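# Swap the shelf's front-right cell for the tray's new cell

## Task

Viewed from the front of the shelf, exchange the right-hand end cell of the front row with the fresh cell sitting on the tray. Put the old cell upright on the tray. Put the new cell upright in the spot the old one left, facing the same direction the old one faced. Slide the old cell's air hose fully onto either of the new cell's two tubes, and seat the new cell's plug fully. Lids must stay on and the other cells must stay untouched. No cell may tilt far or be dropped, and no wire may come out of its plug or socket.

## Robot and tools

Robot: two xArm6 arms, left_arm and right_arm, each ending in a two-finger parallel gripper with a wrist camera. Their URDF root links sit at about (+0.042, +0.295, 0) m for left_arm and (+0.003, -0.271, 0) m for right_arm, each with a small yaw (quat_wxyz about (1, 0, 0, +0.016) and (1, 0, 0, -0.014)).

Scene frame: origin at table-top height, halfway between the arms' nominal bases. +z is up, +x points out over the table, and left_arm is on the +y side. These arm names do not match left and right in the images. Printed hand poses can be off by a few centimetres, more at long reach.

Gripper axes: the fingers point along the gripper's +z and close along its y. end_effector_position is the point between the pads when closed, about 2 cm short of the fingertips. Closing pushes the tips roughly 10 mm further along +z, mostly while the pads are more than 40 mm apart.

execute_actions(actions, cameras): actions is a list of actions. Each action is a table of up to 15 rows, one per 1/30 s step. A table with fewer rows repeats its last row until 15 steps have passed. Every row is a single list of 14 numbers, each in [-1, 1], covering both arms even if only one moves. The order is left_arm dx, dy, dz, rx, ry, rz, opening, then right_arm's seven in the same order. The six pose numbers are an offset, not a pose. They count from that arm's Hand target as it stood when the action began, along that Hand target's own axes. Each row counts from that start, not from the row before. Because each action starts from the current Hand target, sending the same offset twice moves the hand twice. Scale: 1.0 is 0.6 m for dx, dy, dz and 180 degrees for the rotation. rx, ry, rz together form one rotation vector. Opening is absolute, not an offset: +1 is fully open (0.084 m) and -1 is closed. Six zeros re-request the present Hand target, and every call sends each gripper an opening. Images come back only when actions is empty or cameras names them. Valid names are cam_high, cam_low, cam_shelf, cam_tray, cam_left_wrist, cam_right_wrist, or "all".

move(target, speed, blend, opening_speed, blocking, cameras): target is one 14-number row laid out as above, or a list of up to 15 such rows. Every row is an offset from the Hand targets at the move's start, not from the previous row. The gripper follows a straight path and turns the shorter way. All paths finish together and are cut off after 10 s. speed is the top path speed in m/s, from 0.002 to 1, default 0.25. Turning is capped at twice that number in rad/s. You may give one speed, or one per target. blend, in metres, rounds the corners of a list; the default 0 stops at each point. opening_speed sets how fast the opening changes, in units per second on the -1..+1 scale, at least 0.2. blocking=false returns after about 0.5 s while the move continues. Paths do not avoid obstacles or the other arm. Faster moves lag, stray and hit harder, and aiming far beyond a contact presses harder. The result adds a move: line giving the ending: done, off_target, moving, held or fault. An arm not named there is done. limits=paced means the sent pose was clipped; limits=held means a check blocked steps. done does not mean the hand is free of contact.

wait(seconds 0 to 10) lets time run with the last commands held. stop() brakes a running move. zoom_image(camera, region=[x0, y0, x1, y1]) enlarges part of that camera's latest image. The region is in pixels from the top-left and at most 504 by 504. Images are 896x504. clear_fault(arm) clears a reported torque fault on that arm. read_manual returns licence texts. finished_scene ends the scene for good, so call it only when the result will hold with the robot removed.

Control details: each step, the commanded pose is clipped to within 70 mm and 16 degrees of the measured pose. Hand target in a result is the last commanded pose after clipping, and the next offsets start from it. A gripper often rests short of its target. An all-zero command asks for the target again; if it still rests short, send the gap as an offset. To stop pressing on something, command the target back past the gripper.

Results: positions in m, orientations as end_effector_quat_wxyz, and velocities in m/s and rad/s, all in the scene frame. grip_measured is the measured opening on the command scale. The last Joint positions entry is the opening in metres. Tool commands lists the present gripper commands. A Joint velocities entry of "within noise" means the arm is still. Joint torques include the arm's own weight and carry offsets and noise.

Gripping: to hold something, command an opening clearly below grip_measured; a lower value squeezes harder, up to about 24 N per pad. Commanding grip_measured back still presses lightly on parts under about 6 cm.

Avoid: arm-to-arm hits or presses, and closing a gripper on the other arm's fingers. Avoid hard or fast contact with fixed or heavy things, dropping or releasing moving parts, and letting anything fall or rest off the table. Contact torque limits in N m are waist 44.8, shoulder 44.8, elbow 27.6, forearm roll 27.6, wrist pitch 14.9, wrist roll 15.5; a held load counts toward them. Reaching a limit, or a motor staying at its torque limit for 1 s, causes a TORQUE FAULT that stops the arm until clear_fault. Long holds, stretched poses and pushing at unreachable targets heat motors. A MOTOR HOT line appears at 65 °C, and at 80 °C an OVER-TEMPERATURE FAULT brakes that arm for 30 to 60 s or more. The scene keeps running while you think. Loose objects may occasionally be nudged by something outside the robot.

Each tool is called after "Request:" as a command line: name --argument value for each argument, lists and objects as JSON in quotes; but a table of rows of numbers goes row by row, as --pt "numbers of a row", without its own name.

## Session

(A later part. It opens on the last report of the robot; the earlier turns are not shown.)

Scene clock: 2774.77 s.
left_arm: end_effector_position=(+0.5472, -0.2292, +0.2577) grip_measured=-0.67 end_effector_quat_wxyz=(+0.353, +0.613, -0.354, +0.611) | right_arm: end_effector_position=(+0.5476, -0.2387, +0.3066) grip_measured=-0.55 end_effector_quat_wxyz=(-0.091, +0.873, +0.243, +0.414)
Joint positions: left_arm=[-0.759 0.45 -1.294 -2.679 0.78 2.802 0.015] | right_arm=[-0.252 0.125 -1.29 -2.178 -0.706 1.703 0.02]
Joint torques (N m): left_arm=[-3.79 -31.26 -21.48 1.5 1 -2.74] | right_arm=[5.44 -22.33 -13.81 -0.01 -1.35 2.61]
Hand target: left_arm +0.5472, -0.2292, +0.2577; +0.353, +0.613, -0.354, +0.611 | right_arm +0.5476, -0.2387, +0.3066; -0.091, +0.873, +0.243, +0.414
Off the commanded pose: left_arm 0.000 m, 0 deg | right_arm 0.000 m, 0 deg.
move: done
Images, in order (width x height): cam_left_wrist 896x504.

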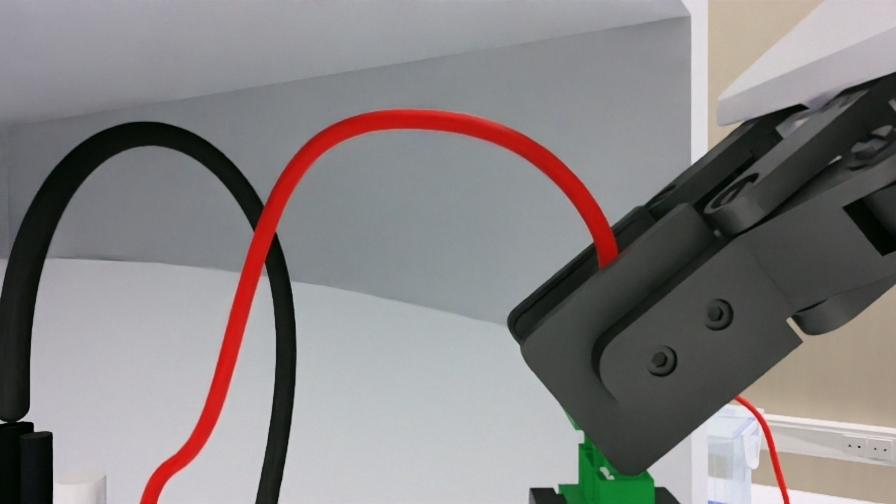

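Request:
move --target '[0.0033,0,0,0,0,0,-1,0,0,0,0,0,0,-1]' --speed 0.008 --cameras '["cam_left_wrist"]'

Request:
zoom_image --camera "cam_left_wrist" --region '[560, 374, 710, 504]'

Scene clock: 2778.93 s.
left_arm: end_effector_position=(+0.5472, -0.2292, +0.2596) grip_measured=-0.67 end_effector_quat_wxyz=(+0.353, +0.613, -0.354, +0.611) | right_arm: end_effector_position=(+0.5476, -0.2387, +0.3066) grip_measured=-0.55 end_effector_quat_wxyz=(-0.091, +0.873, +0.243, +0.414)
Joint positions: left_arm=[-0.76 0.447 -1.295 -2.677 0.776 2.799 0.015] | right_arm=[-0.252 0.125 -1.29 -2.178 -0.706 1.703 0.02]
Joint torques (N m): left_arm=[-3.72 -34.42 -24.32 1.51 2.06 -2.71] | right_arm=[5.5 -20.36 -12.78 -0.19 -0.97 2.56]
Hand target: left_arm +0.5472, -0.2292, +0.2597; +0.353, +0.613, -0.354, +0.611 | right_arm +0.5476, -0.2387, +0.3066; -0.091, +0.873, +0.243, +0.414
Off the commanded pose: left_arm 0.000 m, 0 deg | right_arm 0.000 m, 0 deg.
move: done
Images, in order (width x height): cam_left_wrist 896x504.

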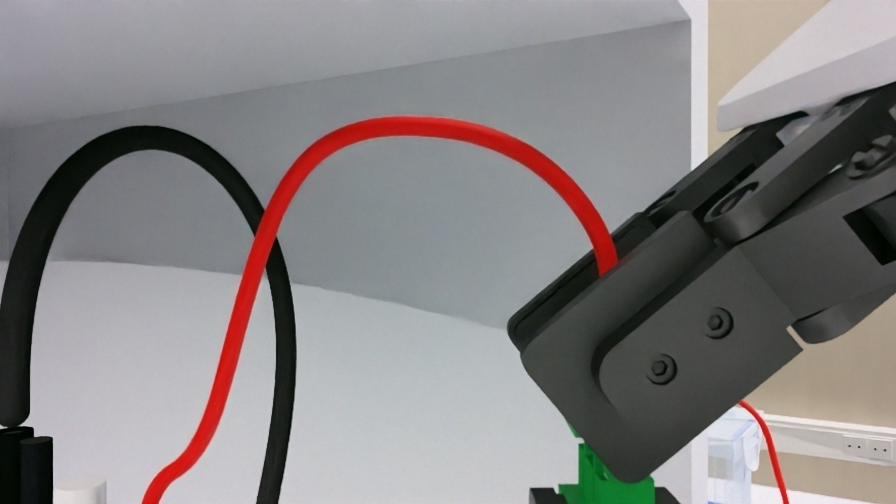

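Scaled by 3.360.

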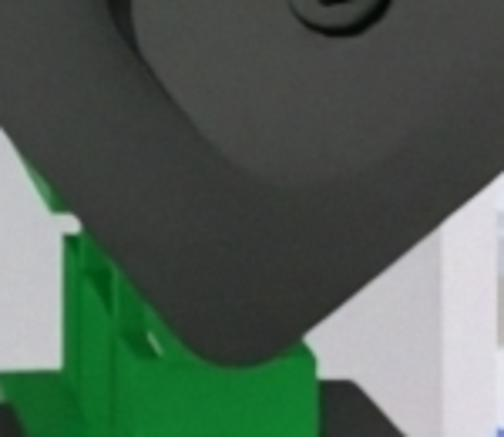

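Request:
execute_actions --actions '[]' --cameras '["cam_left_wrist","cam_shelf","cam_low","cam_right_wrist"]'

Request:
zoom_image --camera "cam_left_wrist" --region '[540, 354, 740, 504]'

Request:
zoom_image --camera "cam_shelf" --region '[325, 175, 370, 220]'

Scene clock: 2802.60 s.
left_arm: end_effector_position=(+0.5472, -0.2292, +0.2597) grip_measured=-0.67 end_effector_quat_wxyz=(+0.353, +0.613, -0.354, +0.611) | right_arm: end_effector_position=(+0.5476, -0.2387, +0.3066) grip_measured=-0.55 end_effector_quat_wxyz=(-0.091, +0.873, +0.243, +0.414)
Joint positions: left_arm=[-0.76 0.447 -1.295 -2.677 0.776 2.799 0.015] | right_arm=[-0.252 0.125 -1.29 -2.178 -0.706 1.703 0.02]
Joint velocities: within noise
Joint torques (N m): left_arm=[-4.01 -35.02 -25.07 1.21 5.04 -2.7] | right_arm=[1.82 -9.06 -7.67 -0.38 0.76 2.62]
Hand target: left_arm +0.5472, -0.2292, +0.2597; +0.353, +0.613, -0.354, +0.611 | right_arm +0.5476, -0.2387, +0.3066; -0.091, +0.873, +0.243, +0.414
Tool commands: left_gripper/opening=-1.0 right_gripper/opening=-1.0
Off the commanded pose: left_arm 0.000 m, 0 deg | right_arm 0.000 m, 0 deg.
Images, in order (width x height): cam_low 896x504, cam_shelf 896x504, cam_left_wrist 896x504, cam_right_wrist 896x504.

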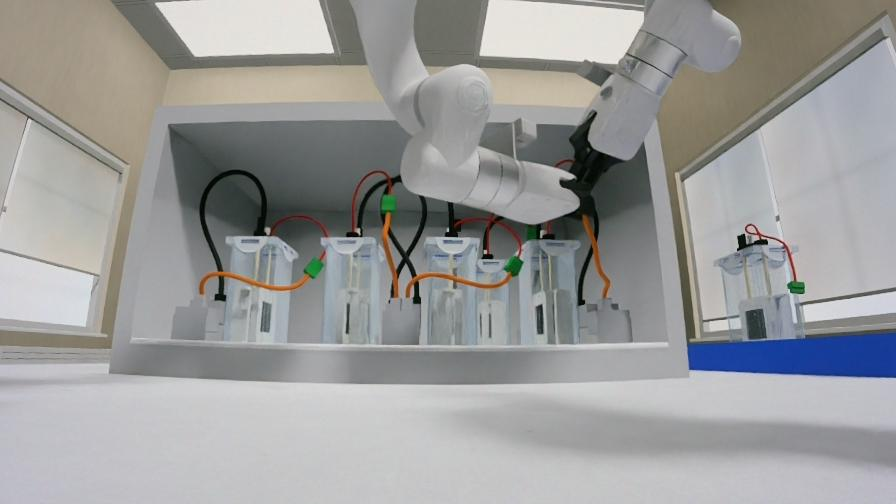

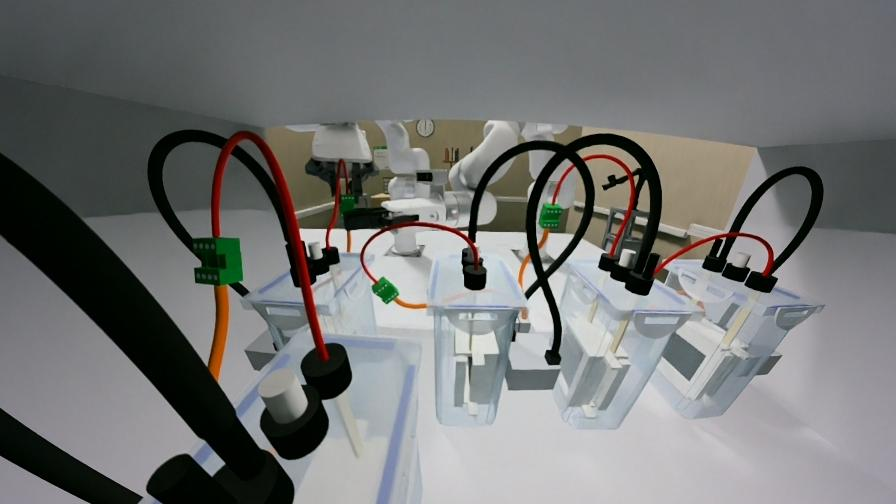

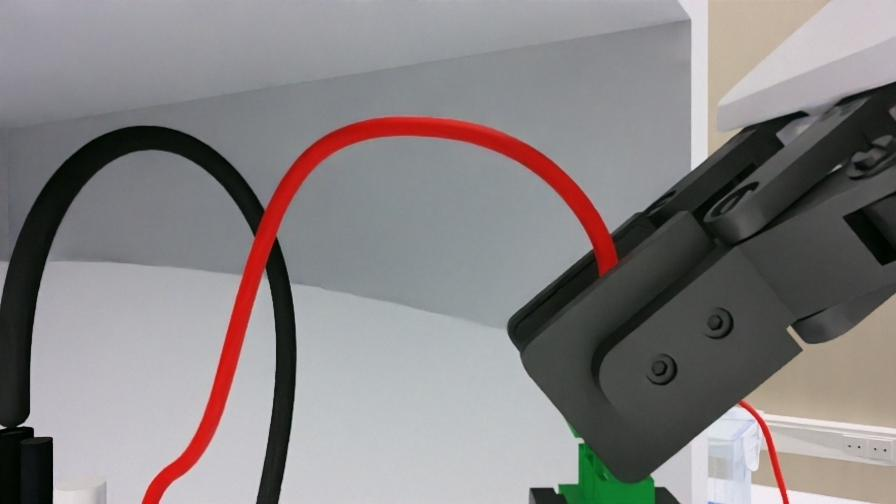

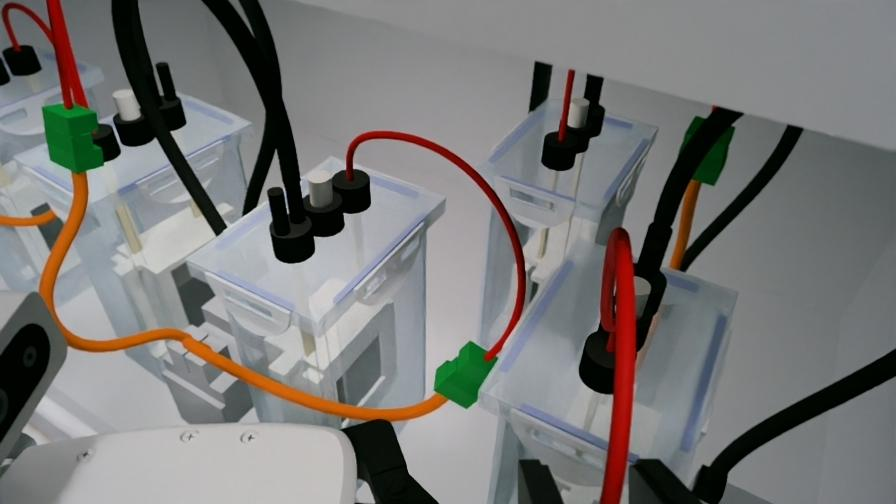

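Scaled by 2.520.

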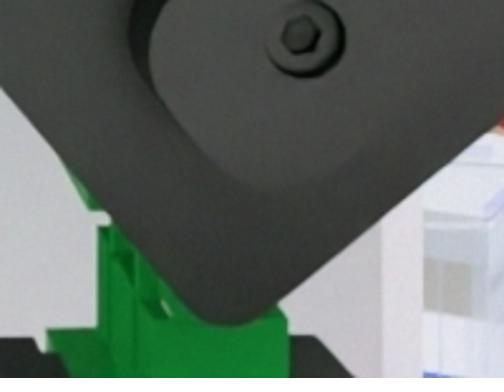

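Scaled by 11.200.

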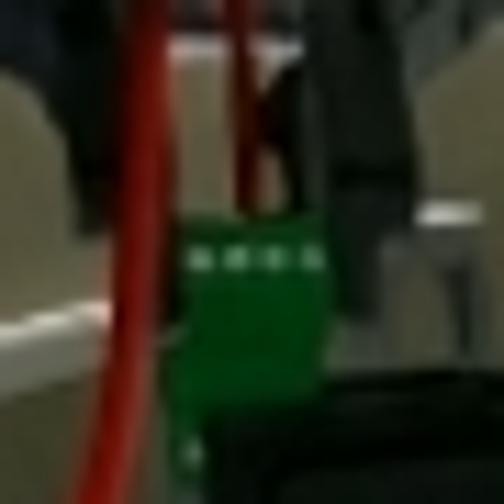

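Request:
move --pt "0 0 0 0 0 0 -1 0 0 0 0 0 0 -0.44" --pt "0 0 0 0 0 0 -1 0.0102 0 -0.0035 0 0 0 -0.44" --speed 0.015 --opening_speed 0.25 --cameras '["cam_left_wrist","cam_shelf"]'

Request:
zoom_image --camera "cam_left_wrist" --region '[540, 354, 740, 504]'

Request:
zoom_image --camera "cam_shelf" --region '[325, 175, 370, 220]'

Scene clock: 2816.10 s.
left_arm: end_effector_position=(+0.5472, -0.2292, +0.2597) grip_measured=-0.67 end_effector_quat_wxyz=(+0.353, +0.613, -0.354, +0.611) | right_arm: end_effector_position=(+0.5495, -0.2373, +0.3126) grip_measured=-0.46 end_effector_quat_wxyz=(-0.091, +0.873, +0.243, +0.414)
Joint positions: left_arm=[-0.76 0.447 -1.295 -2.677 0.776 2.799 0.015] | right_arm=[-0.244 0.128 -1.317 -2.203 -0.714 1.74 0.024]
Joint torques (N m): left_arm=[-0.19 -21.6 -17.85 0.75 1.06 -2.66] | right_arm=[5.67 -10.63 -14.13 -0.7 -1.32 2.75]
Hand target: left_arm +0.5472, -0.2292, +0.2597; +0.353, +0.613, -0.354, +0.611 | right_arm +0.5495, -0.2373, +0.3126; -0.091, +0.873, +0.243, +0.414
Off the commanded pose: left_arm 0.000 m, 0 deg | right_arm 0.000 m, 0 deg.
move: done
Images, in order (width x height): cam_shelf 896x504, cam_left_wrist 896x504.

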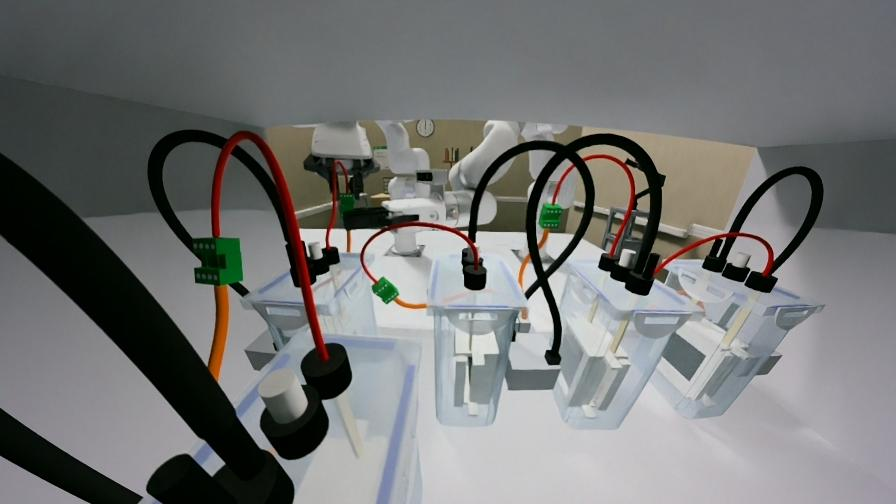

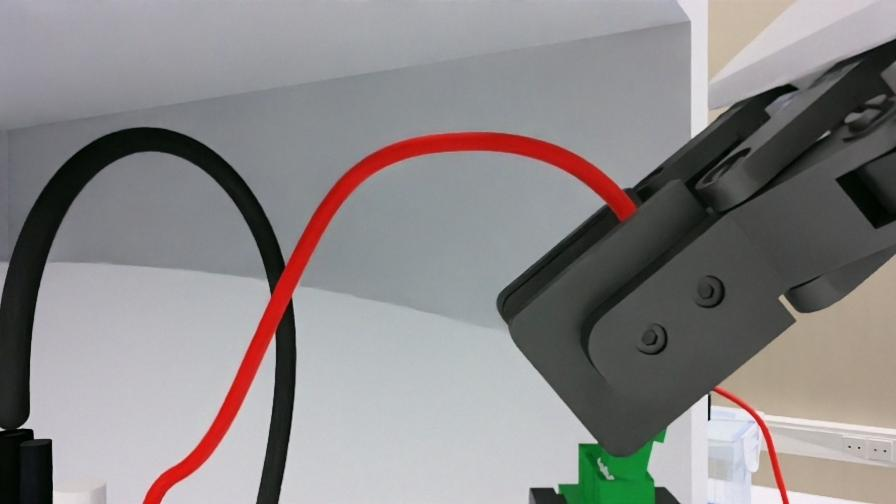

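Scaled by 2.520.

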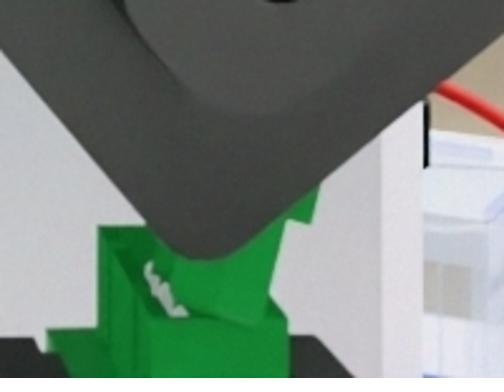

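Scaled by 11.200.

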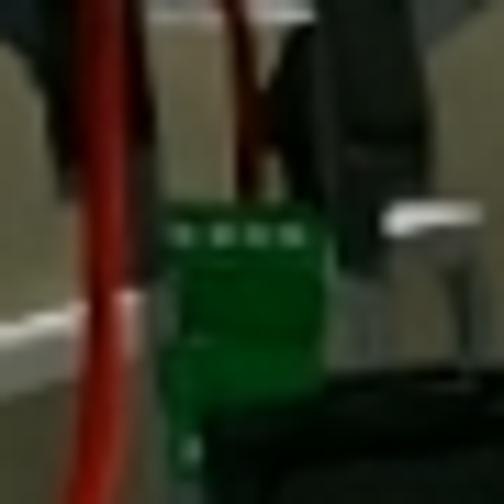

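Request:
move --target '[0,0,0,0,0,0,-1,-0.0077,0,-0.0074,0,0.0667,0,-0.44]' --speed 0.04 --cameras '["cam_left_wrist","cam_shelf"]'

Request:
zoom_image --camera "cam_left_wrist" --region '[540, 354, 740, 504]'

Request:
zoom_image --camera "cam_shelf" --region '[325, 175, 370, 220]'

Scene clock: 2845.93 s.
left_arm: end_effector_position=(+0.5472, -0.2292, +0.2597) grip_measured=-0.67 end_effector_quat_wxyz=(+0.353, +0.613, -0.354, +0.611) | right_arm: end_effector_position=(+0.5440, -0.2405, +0.3119) grip_measured=-0.46 end_effector_quat_wxyz=(-0.116, +0.825, +0.232, +0.503)
Joint positions: left_arm=[-0.76 0.447 -1.295 -2.677 0.776 2.799 0.015] | right_arm=[-0.346 0.07 -0.984 -1.606 -0.746 1.062 0.024]
Joint torques (N m): left_arm=[4.03 -21.55 -18.03 0.25 1.14 -2.54] | right_arm=[-5.12 -21.22 -8.02 5.41 -2.04 -2.86]
Hand target: left_arm +0.5472, -0.2292, +0.2597; +0.353, +0.613, -0.354, +0.611 | right_arm +0.5440, -0.2405, +0.3119; -0.116, +0.825, +0.232, +0.503
Off the commanded pose: left_arm 0.000 m, 0 deg | right_arm 0.000 m, 0 deg.
move: done
Images, in order (width x height): cam_shelf 896x504, cam_left_wrist 896x504.

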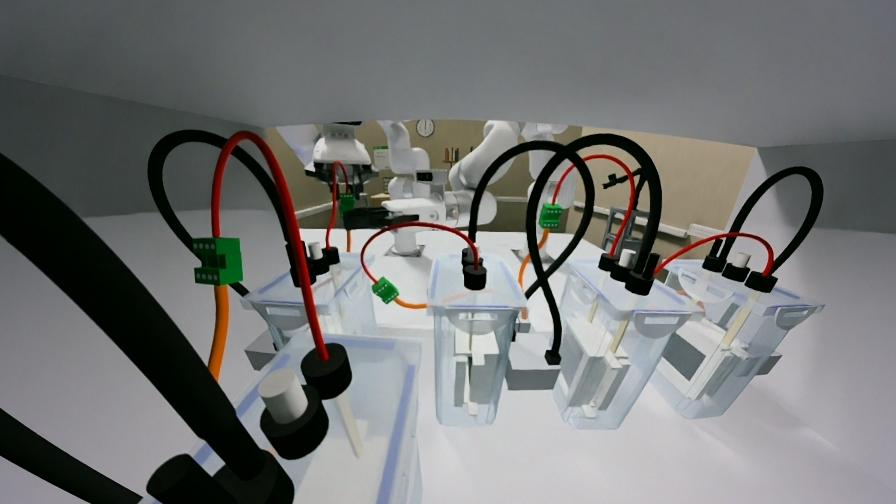

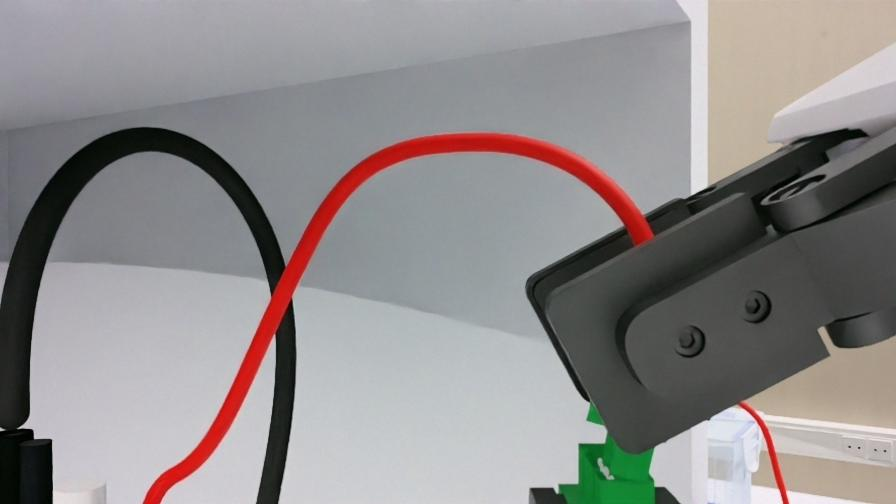

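Scaled by 2.520.

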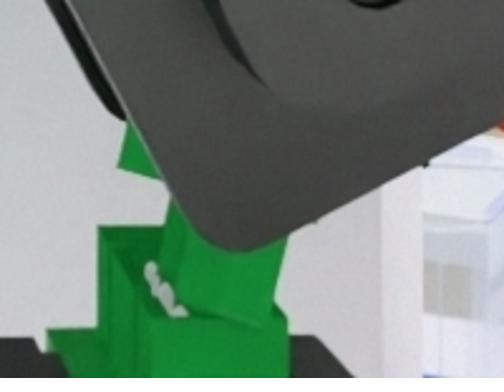

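Scaled by 11.200.

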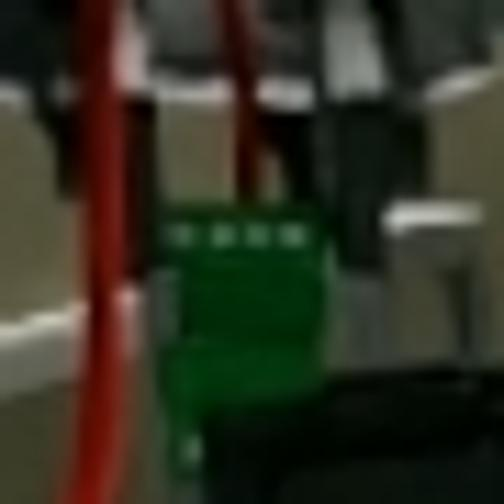

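Request:
move --pt "0 0 0 0 0 0 -1 -0.0028 0 -0.0031 0 0 0 -0.44" --pt "0 0 0 0 0 0 -1 -0.0028 0 -0.0031 0 0 0 -1" --speed 0.015 --opening_speed 0.25 --cameras '["cam_left_wrist","cam_shelf"]'

Request:
zoom_image --camera "cam_left_wrist" --region '[540, 354, 740, 504]'

Request:
zoom_image --camera "cam_shelf" --region '[325, 175, 370, 220]'

Scene clock: 2863.83 s.
left_arm: end_effector_position=(+0.5472, -0.2292, +0.2597) grip_measured=-0.67 end_effector_quat_wxyz=(+0.353, +0.613, -0.354, +0.611) | right_arm: end_effector_position=(+0.5419, -0.2418, +0.3113) grip_measured=-0.55 end_effector_quat_wxyz=(-0.116, +0.825, +0.232, +0.503)
Joint positions: left_arm=[-0.76 0.447 -1.295 -2.677 0.776 2.799 0.015] | right_arm=[-0.351 0.066 -0.976 -1.605 -0.75 1.055 0.02]
Joint torques (N m): left_arm=[3.96 -22.01 -18.36 -0.16 1.32 -2.56] | right_arm=[-4.76 -20.39 -8 5.2 -1.68 -2.84]
Hand target: left_arm +0.5472, -0.2292, +0.2597; +0.353, +0.613, -0.354, +0.611 | right_arm +0.5419, -0.2418, +0.3113; -0.116, +0.825, +0.232, +0.503
Off the commanded pose: left_arm 0.000 m, 0 deg | right_arm 0.000 m, 0 deg.
move: done
Images, in order (width x height): cam_shelf 896x504, cam_left_wrist 896x504.

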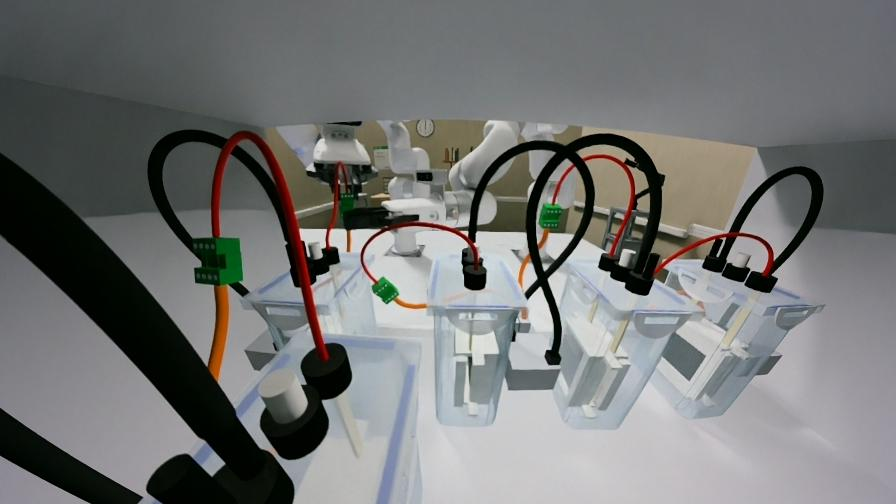

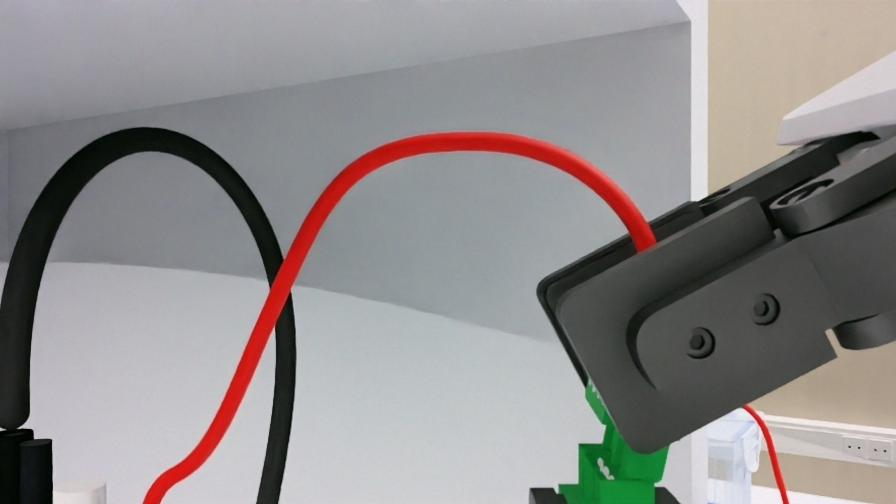

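Scaled by 2.520.

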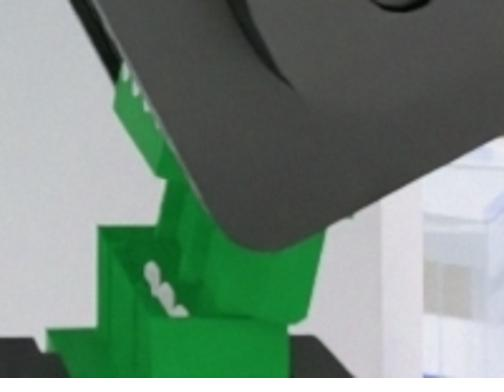

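Scaled by 11.200.

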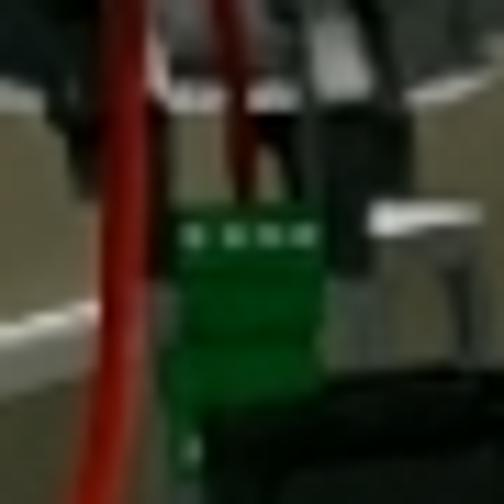

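Request:
move --target '[0,0,0,0,0,0,-1,0.0108,0,0.0074,0,-0.0722,0,-1]' --speed 0.04 --cameras '["cam_left_wrist","cam_shelf"]'

Request:
zoom_image --camera "cam_left_wrist" --region '[540, 354, 740, 504]'

Request:
zoom_image --camera "cam_shelf" --region '[325, 175, 370, 220]'

Scene clock: 2882.70 s.
left_arm: end_effector_position=(+0.5472, -0.2292, +0.2597) grip_measured=-0.67 end_effector_quat_wxyz=(+0.353, +0.613, -0.354, +0.611) | right_arm: end_effector_position=(+0.5478, -0.2382, +0.3149) grip_measured=-0.55 end_effector_quat_wxyz=(-0.089, +0.876, +0.243, +0.406)
Joint positions: left_arm=[-0.76 0.447 -1.295 -2.677 0.776 2.799 0.015] | right_arm=[-0.235 0.13 -1.345 -2.254 -0.727 1.797 0.02]
Joint torques (N m): left_arm=[3.92 -24.5 -19.86 -0.57 1.48 -2.43] | right_arm=[5.87 -10.74 -14.1 -0.7 -1.41 2.7]
Hand target: left_arm +0.5472, -0.2292, +0.2597; +0.353, +0.613, -0.354, +0.611 | right_arm +0.5478, -0.2382, +0.3149; -0.089, +0.876, +0.243, +0.406
Off the commanded pose: left_arm 0.000 m, 0 deg | right_arm 0.000 m, 0 deg.
move: done
Images, in order (width x height): cam_shelf 896x504, cam_left_wrist 896x504.

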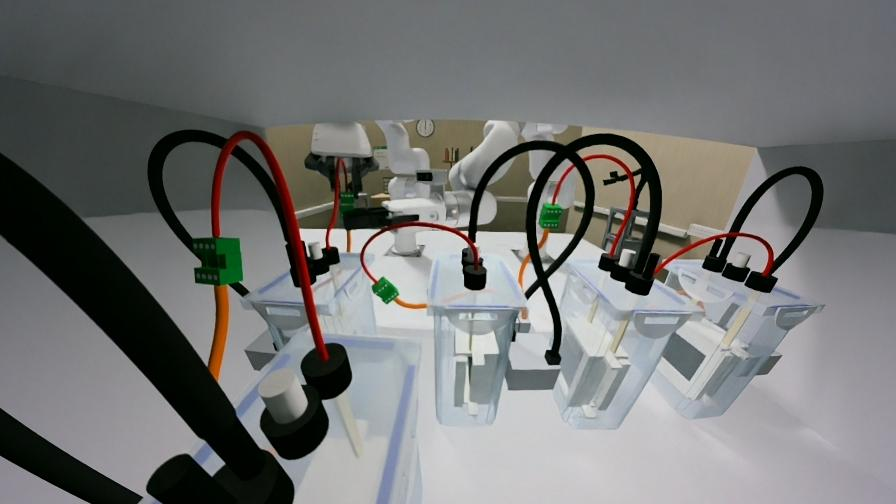

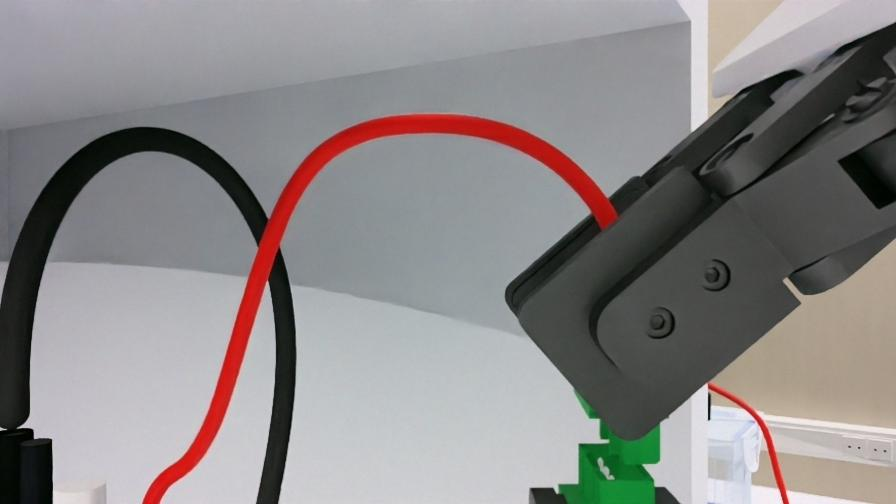

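Scaled by 2.520.

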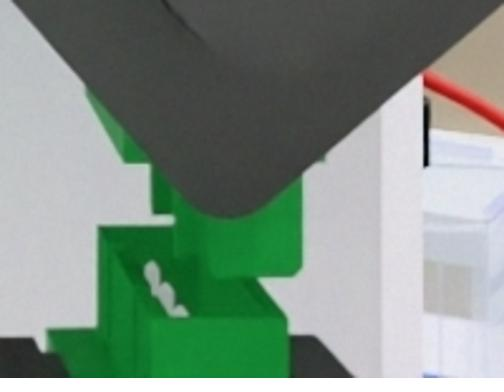

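Scaled by 11.200.

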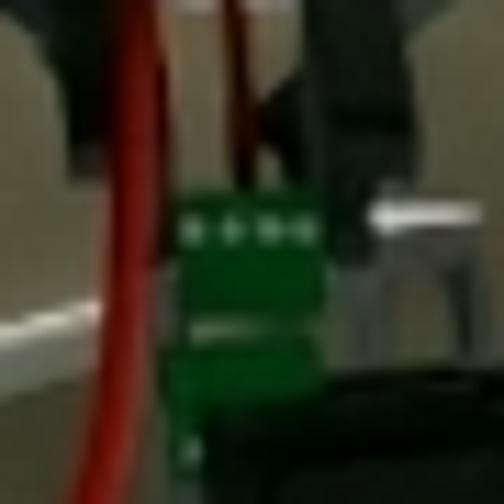

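Request:
zoom_image --camera "cam_left_wrist" --region '[570, 404, 670, 504]'

Request:
zoom_image --camera "cam_low" --region '[560, 170, 630, 230]'

Request:
zoom_image --camera "cam_shelf" --region '[335, 185, 363, 213]'

Request:
execute_actions --actions '[]' --cameras '["cam_high","cam_tray","cam_left_wrist"]'

Scaled by 5.040.

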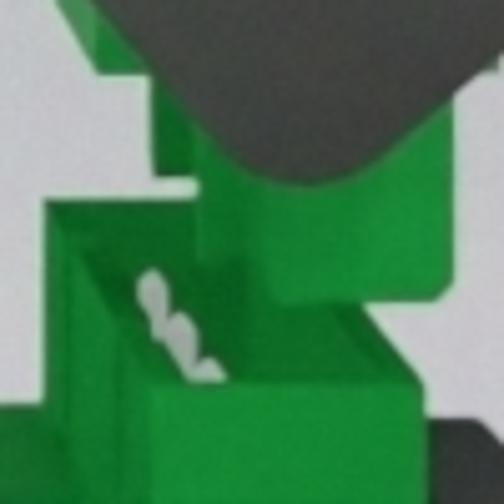

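This scene's latest camera images include none from cam_low. They are from: cam_shelf, cam_left_wrist. cam_low's image comes with the result of a call that names it in "cameras".

Scaled by 18.000.

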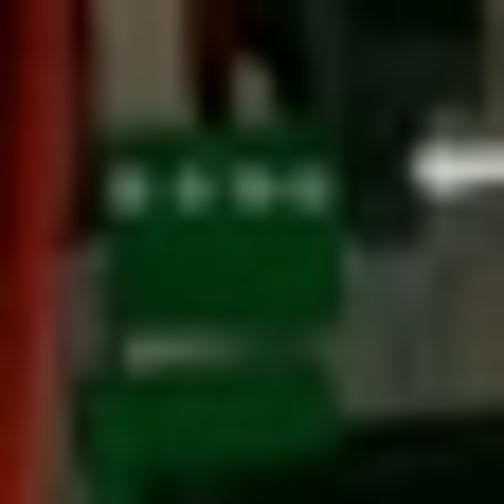

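Scene clock: 2899.20 s.
left_arm: end_effector_position=(+0.5472, -0.2292, +0.2597) grip_measured=-0.67 end_effector_quat_wxyz=(+0.353, +0.613, -0.354, +0.611) | right_arm: end_effector_position=(+0.5478, -0.2382, +0.3149) grip_measured=-0.55 end_effector_quat_wxyz=(-0.089, +0.876, +0.243, +0.406)
Joint positions: left_arm=[-0.76 0.447 -1.295 -2.677 0.776 2.799 0.015] | right_arm=[-0.235 0.13 -1.345 -2.254 -0.727 1.797 0.02]
Joint velocities: within noise
Joint torques (N m): left_arm=[3.99 -26.57 -20.58 -0.69 1.53 -2.38] | right_arm=[5.72 -10.92 -14.12 -0.45 -1.41 2.64]
Hand target: left_arm +0.5472, -0.2292, +0.2597; +0.353, +0.613, -0.354, +0.611 | right_arm +0.5478, -0.2382, +0.3149; -0.089, +0.876, +0.243, +0.406
Tool commands: left_gripper/opening=-1.0 right_gripper/opening=-1.0
Off the commanded pose: left_arm 0.000 m, 0 deg | right_arm 0.000 m, 0 deg.
Images, in order (width x height): cam_high 896x504, cam_tray 896x504, cam_left_wrist 896x504.

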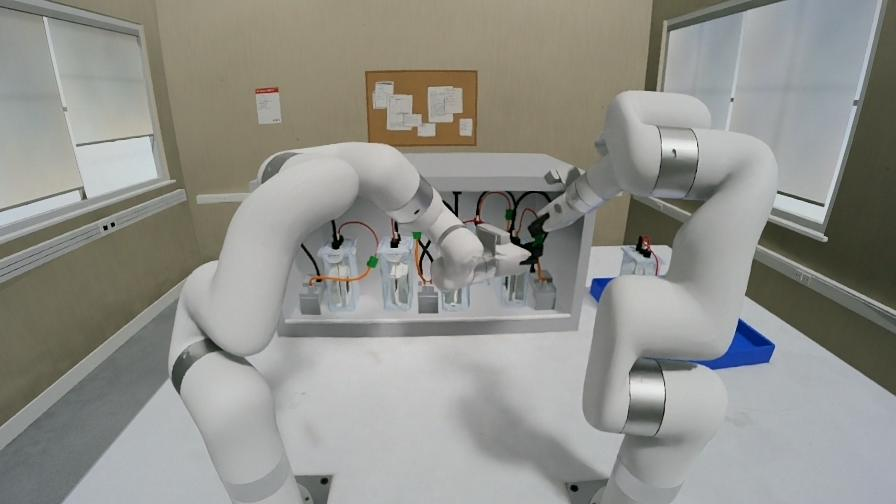

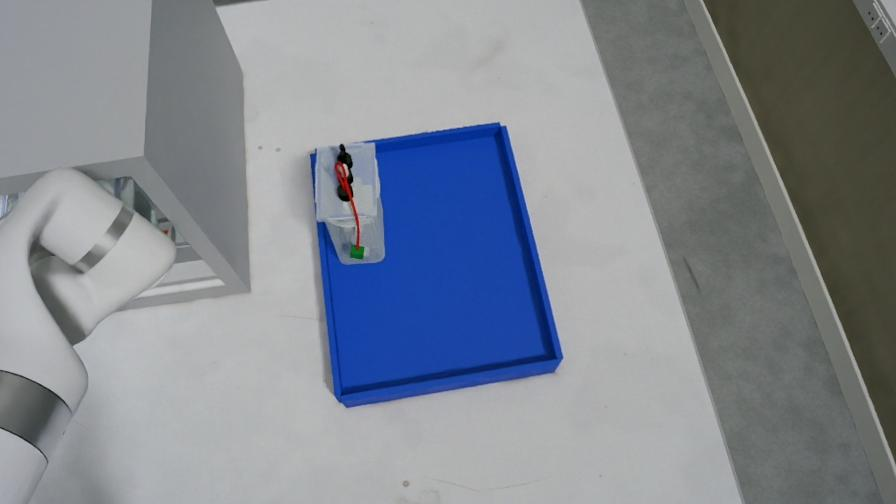

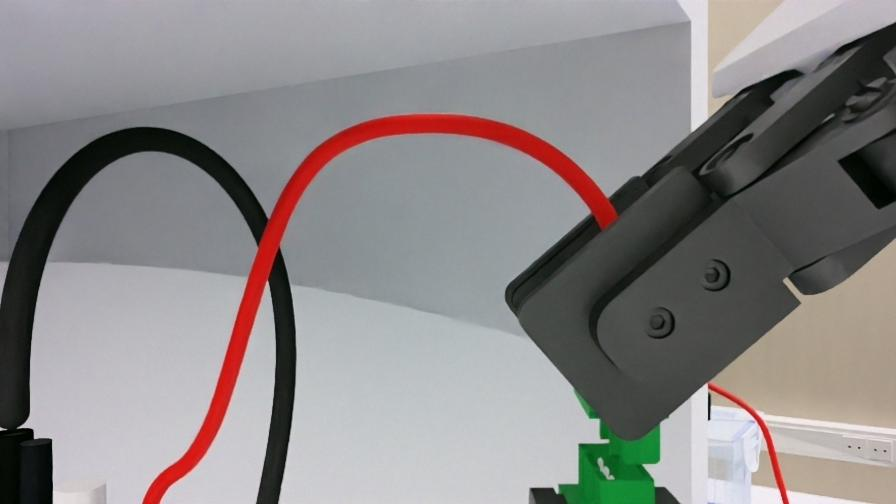

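Request:
move --target '[0,0,0,0,0,0,-1,0.0032,0,0.0036,0,0,0,-1]' --speed 0.02 --cameras '["cam_left_wrist","cam_shelf","cam_low"]'

Request:
zoom_image --camera "cam_left_wrist" --region '[570, 404, 670, 504]'

Request:
zoom_image --camera "cam_shelf" --region '[335, 185, 363, 213]'

Request:
zoom_image --camera "cam_low" --region '[560, 170, 630, 230]'

Scene clock: 2934.97 s.
left_arm: end_effector_position=(+0.5472, -0.2292, +0.2597) grip_measured=-0.67 end_effector_quat_wxyz=(+0.353, +0.613, -0.354, +0.611) | right_arm: end_effector_position=(+0.5503, -0.2367, +0.3150) grip_measured=-0.55 end_effector_quat_wxyz=(-0.089, +0.876, +0.243, +0.406)
Joint positions: left_arm=[-0.76 0.447 -1.295 -2.677 0.776 2.799 0.015] | right_arm=[-0.23 0.138 -1.356 -2.259 -0.725 1.806 0.02]
Joint torques (N m): left_arm=[3.98 -29.11 -20.59 -1.04 1.71 -2.34] | right_arm=[5.61 -11.05 -14.15 -0.75 0.45 2.82]
Hand target: left_arm +0.5472, -0.2292, +0.2597; +0.353, +0.613, -0.354, +0.611 | right_arm +0.5503, -0.2367, +0.3150; -0.089, +0.876, +0.243, +0.406
Off the commanded pose: left_arm 0.000 m, 0 deg | right_arm 0.000 m, 0 deg.
move: done
Images, in order (width x height): cam_low 896x504, cam_shelf 896x504, cam_left_wrist 896x504.

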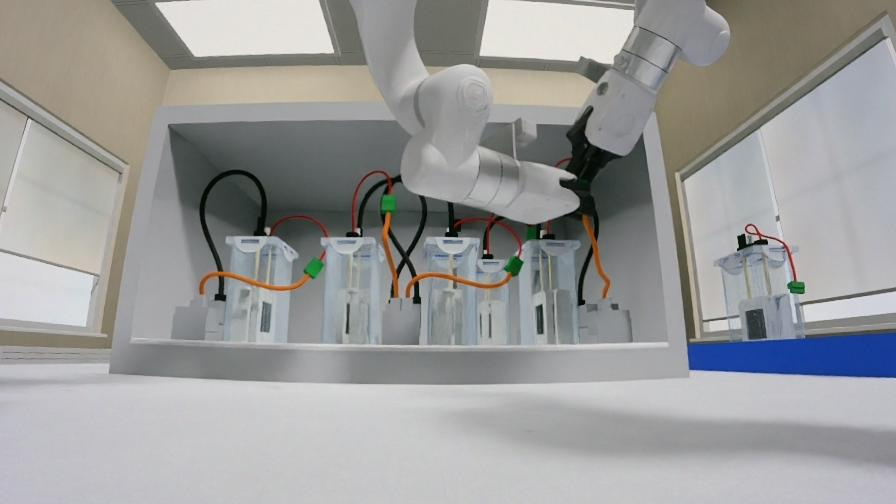

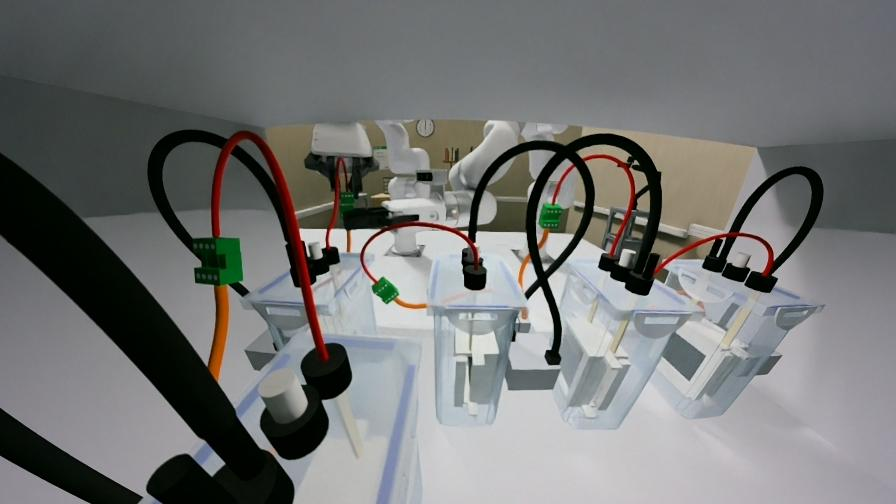

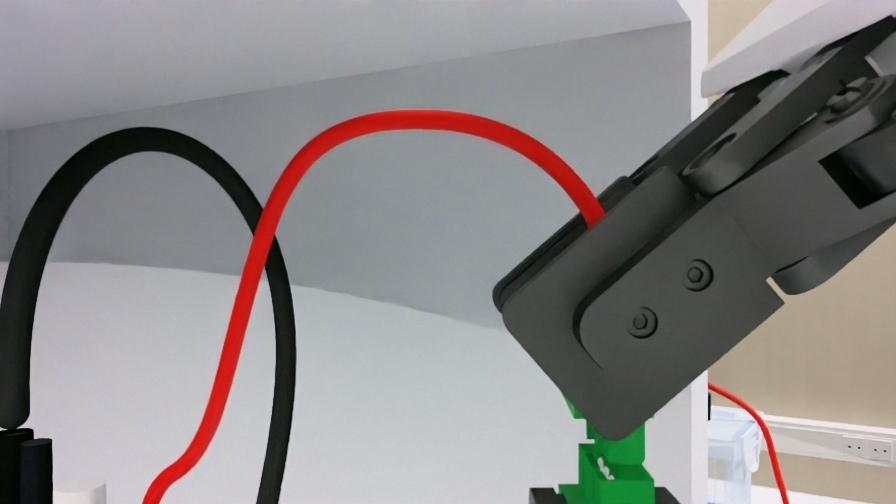

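Scaled by 5.040.

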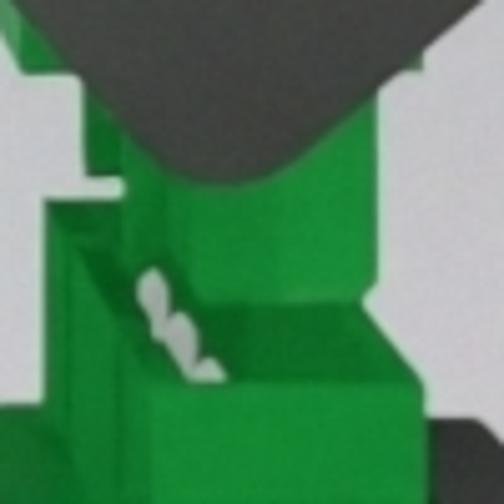

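Scaled by 18.000.

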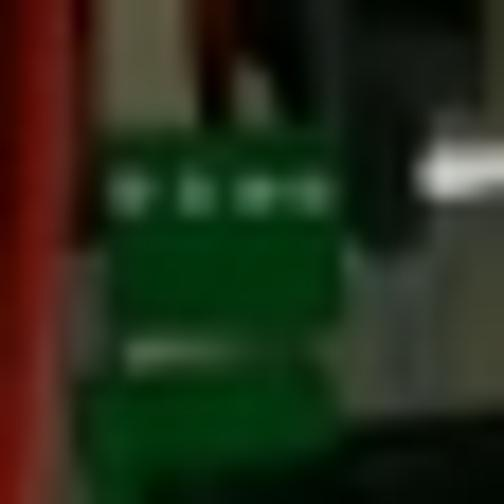

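Scaled by 7.200.

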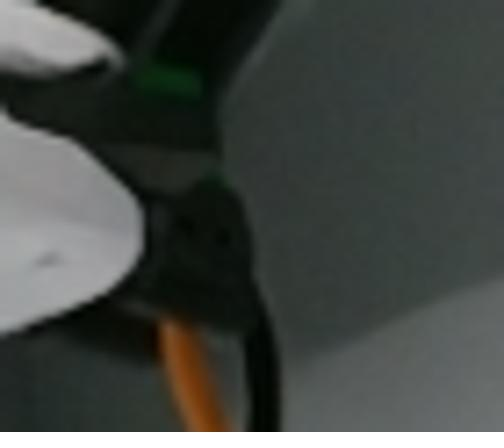

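Request:
move --pt "0 0 0 0 0 0 -1 0.0003 0.0008 0.0003 0 0 0 -1" --pt "0 0 0 0 0 0 -1 -0.0041 0.0008 0.0041 0 0 0 -1" --speed 0.01 --cameras '["cam_left_wrist","cam_shelf"]'

Request:
zoom_image --camera "cam_left_wrist" --region '[570, 404, 670, 504]'

Request:
zoom_image --camera "cam_shelf" --region '[335, 185, 363, 213]'

Scene clock: 2944.17 s.
left_arm: end_effector_position=(+0.5472, -0.2292, +0.2597) grip_measured=-0.67 end_effector_quat_wxyz=(+0.353, +0.613, -0.354, +0.611) | right_arm: end_effector_position=(+0.5509, -0.2371, +0.3115) grip_measured=-0.55 end_effector_quat_wxyz=(-0.089, +0.876, +0.243, +0.406)
Joint positions: left_arm=[-0.76 0.447 -1.295 -2.677 0.776 2.799 0.015] | right_arm=[-0.232 0.141 -1.348 -2.248 -0.719 1.791 0.02]
Joint torques (N m): left_arm=[3.77 -31.39 -20.59 -1 1.8 -2.24] | right_arm=[-5.07 -10.8 -8.63 5.2 0.57 -2.91]
Hand target: left_arm +0.5472, -0.2292, +0.2597; +0.353, +0.613, -0.354, +0.611 | right_arm +0.5509, -0.2371, +0.3115; -0.089, +0.876, +0.243, +0.406
Off the commanded pose: left_arm 0.000 m, 0 deg | right_arm 0.000 m, 0 deg.
move: done
Images, in order (width x height): cam_shelf 896x504, cam_left_wrist 896x504.

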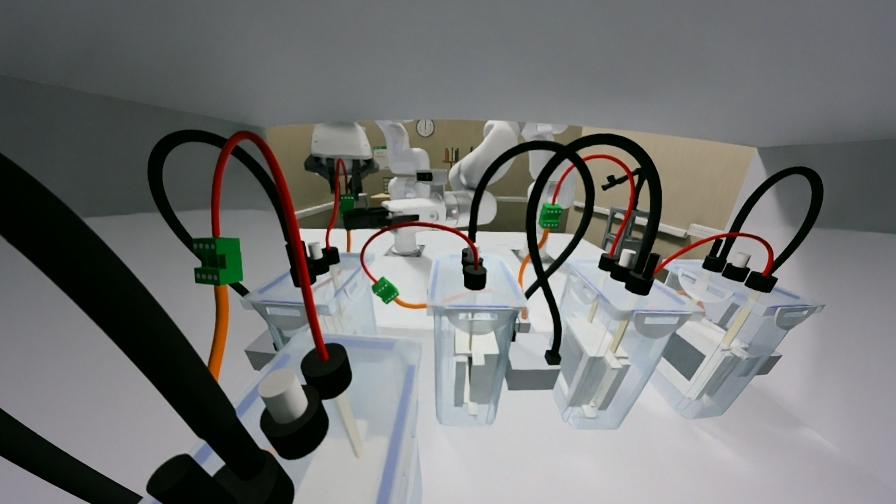

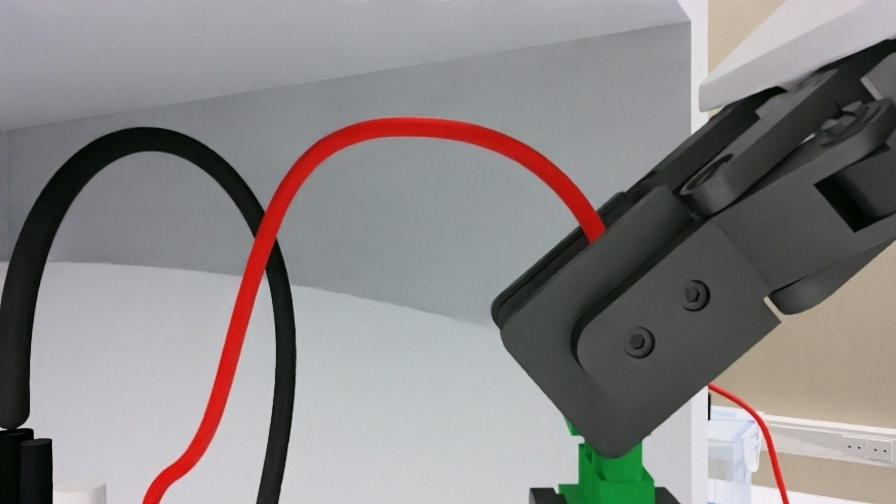

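Scaled by 5.040.

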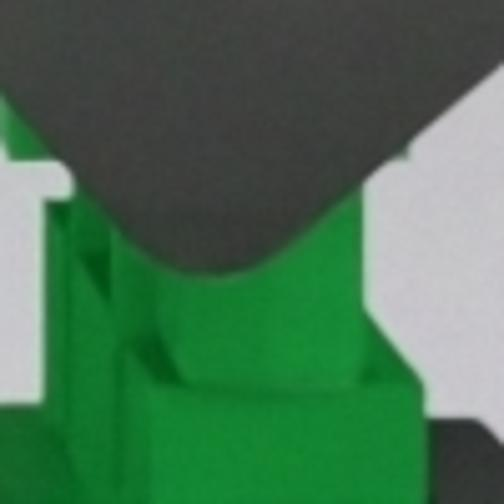

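Scaled by 18.000.

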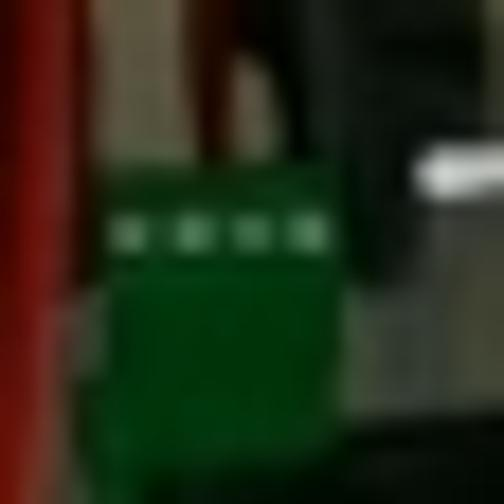

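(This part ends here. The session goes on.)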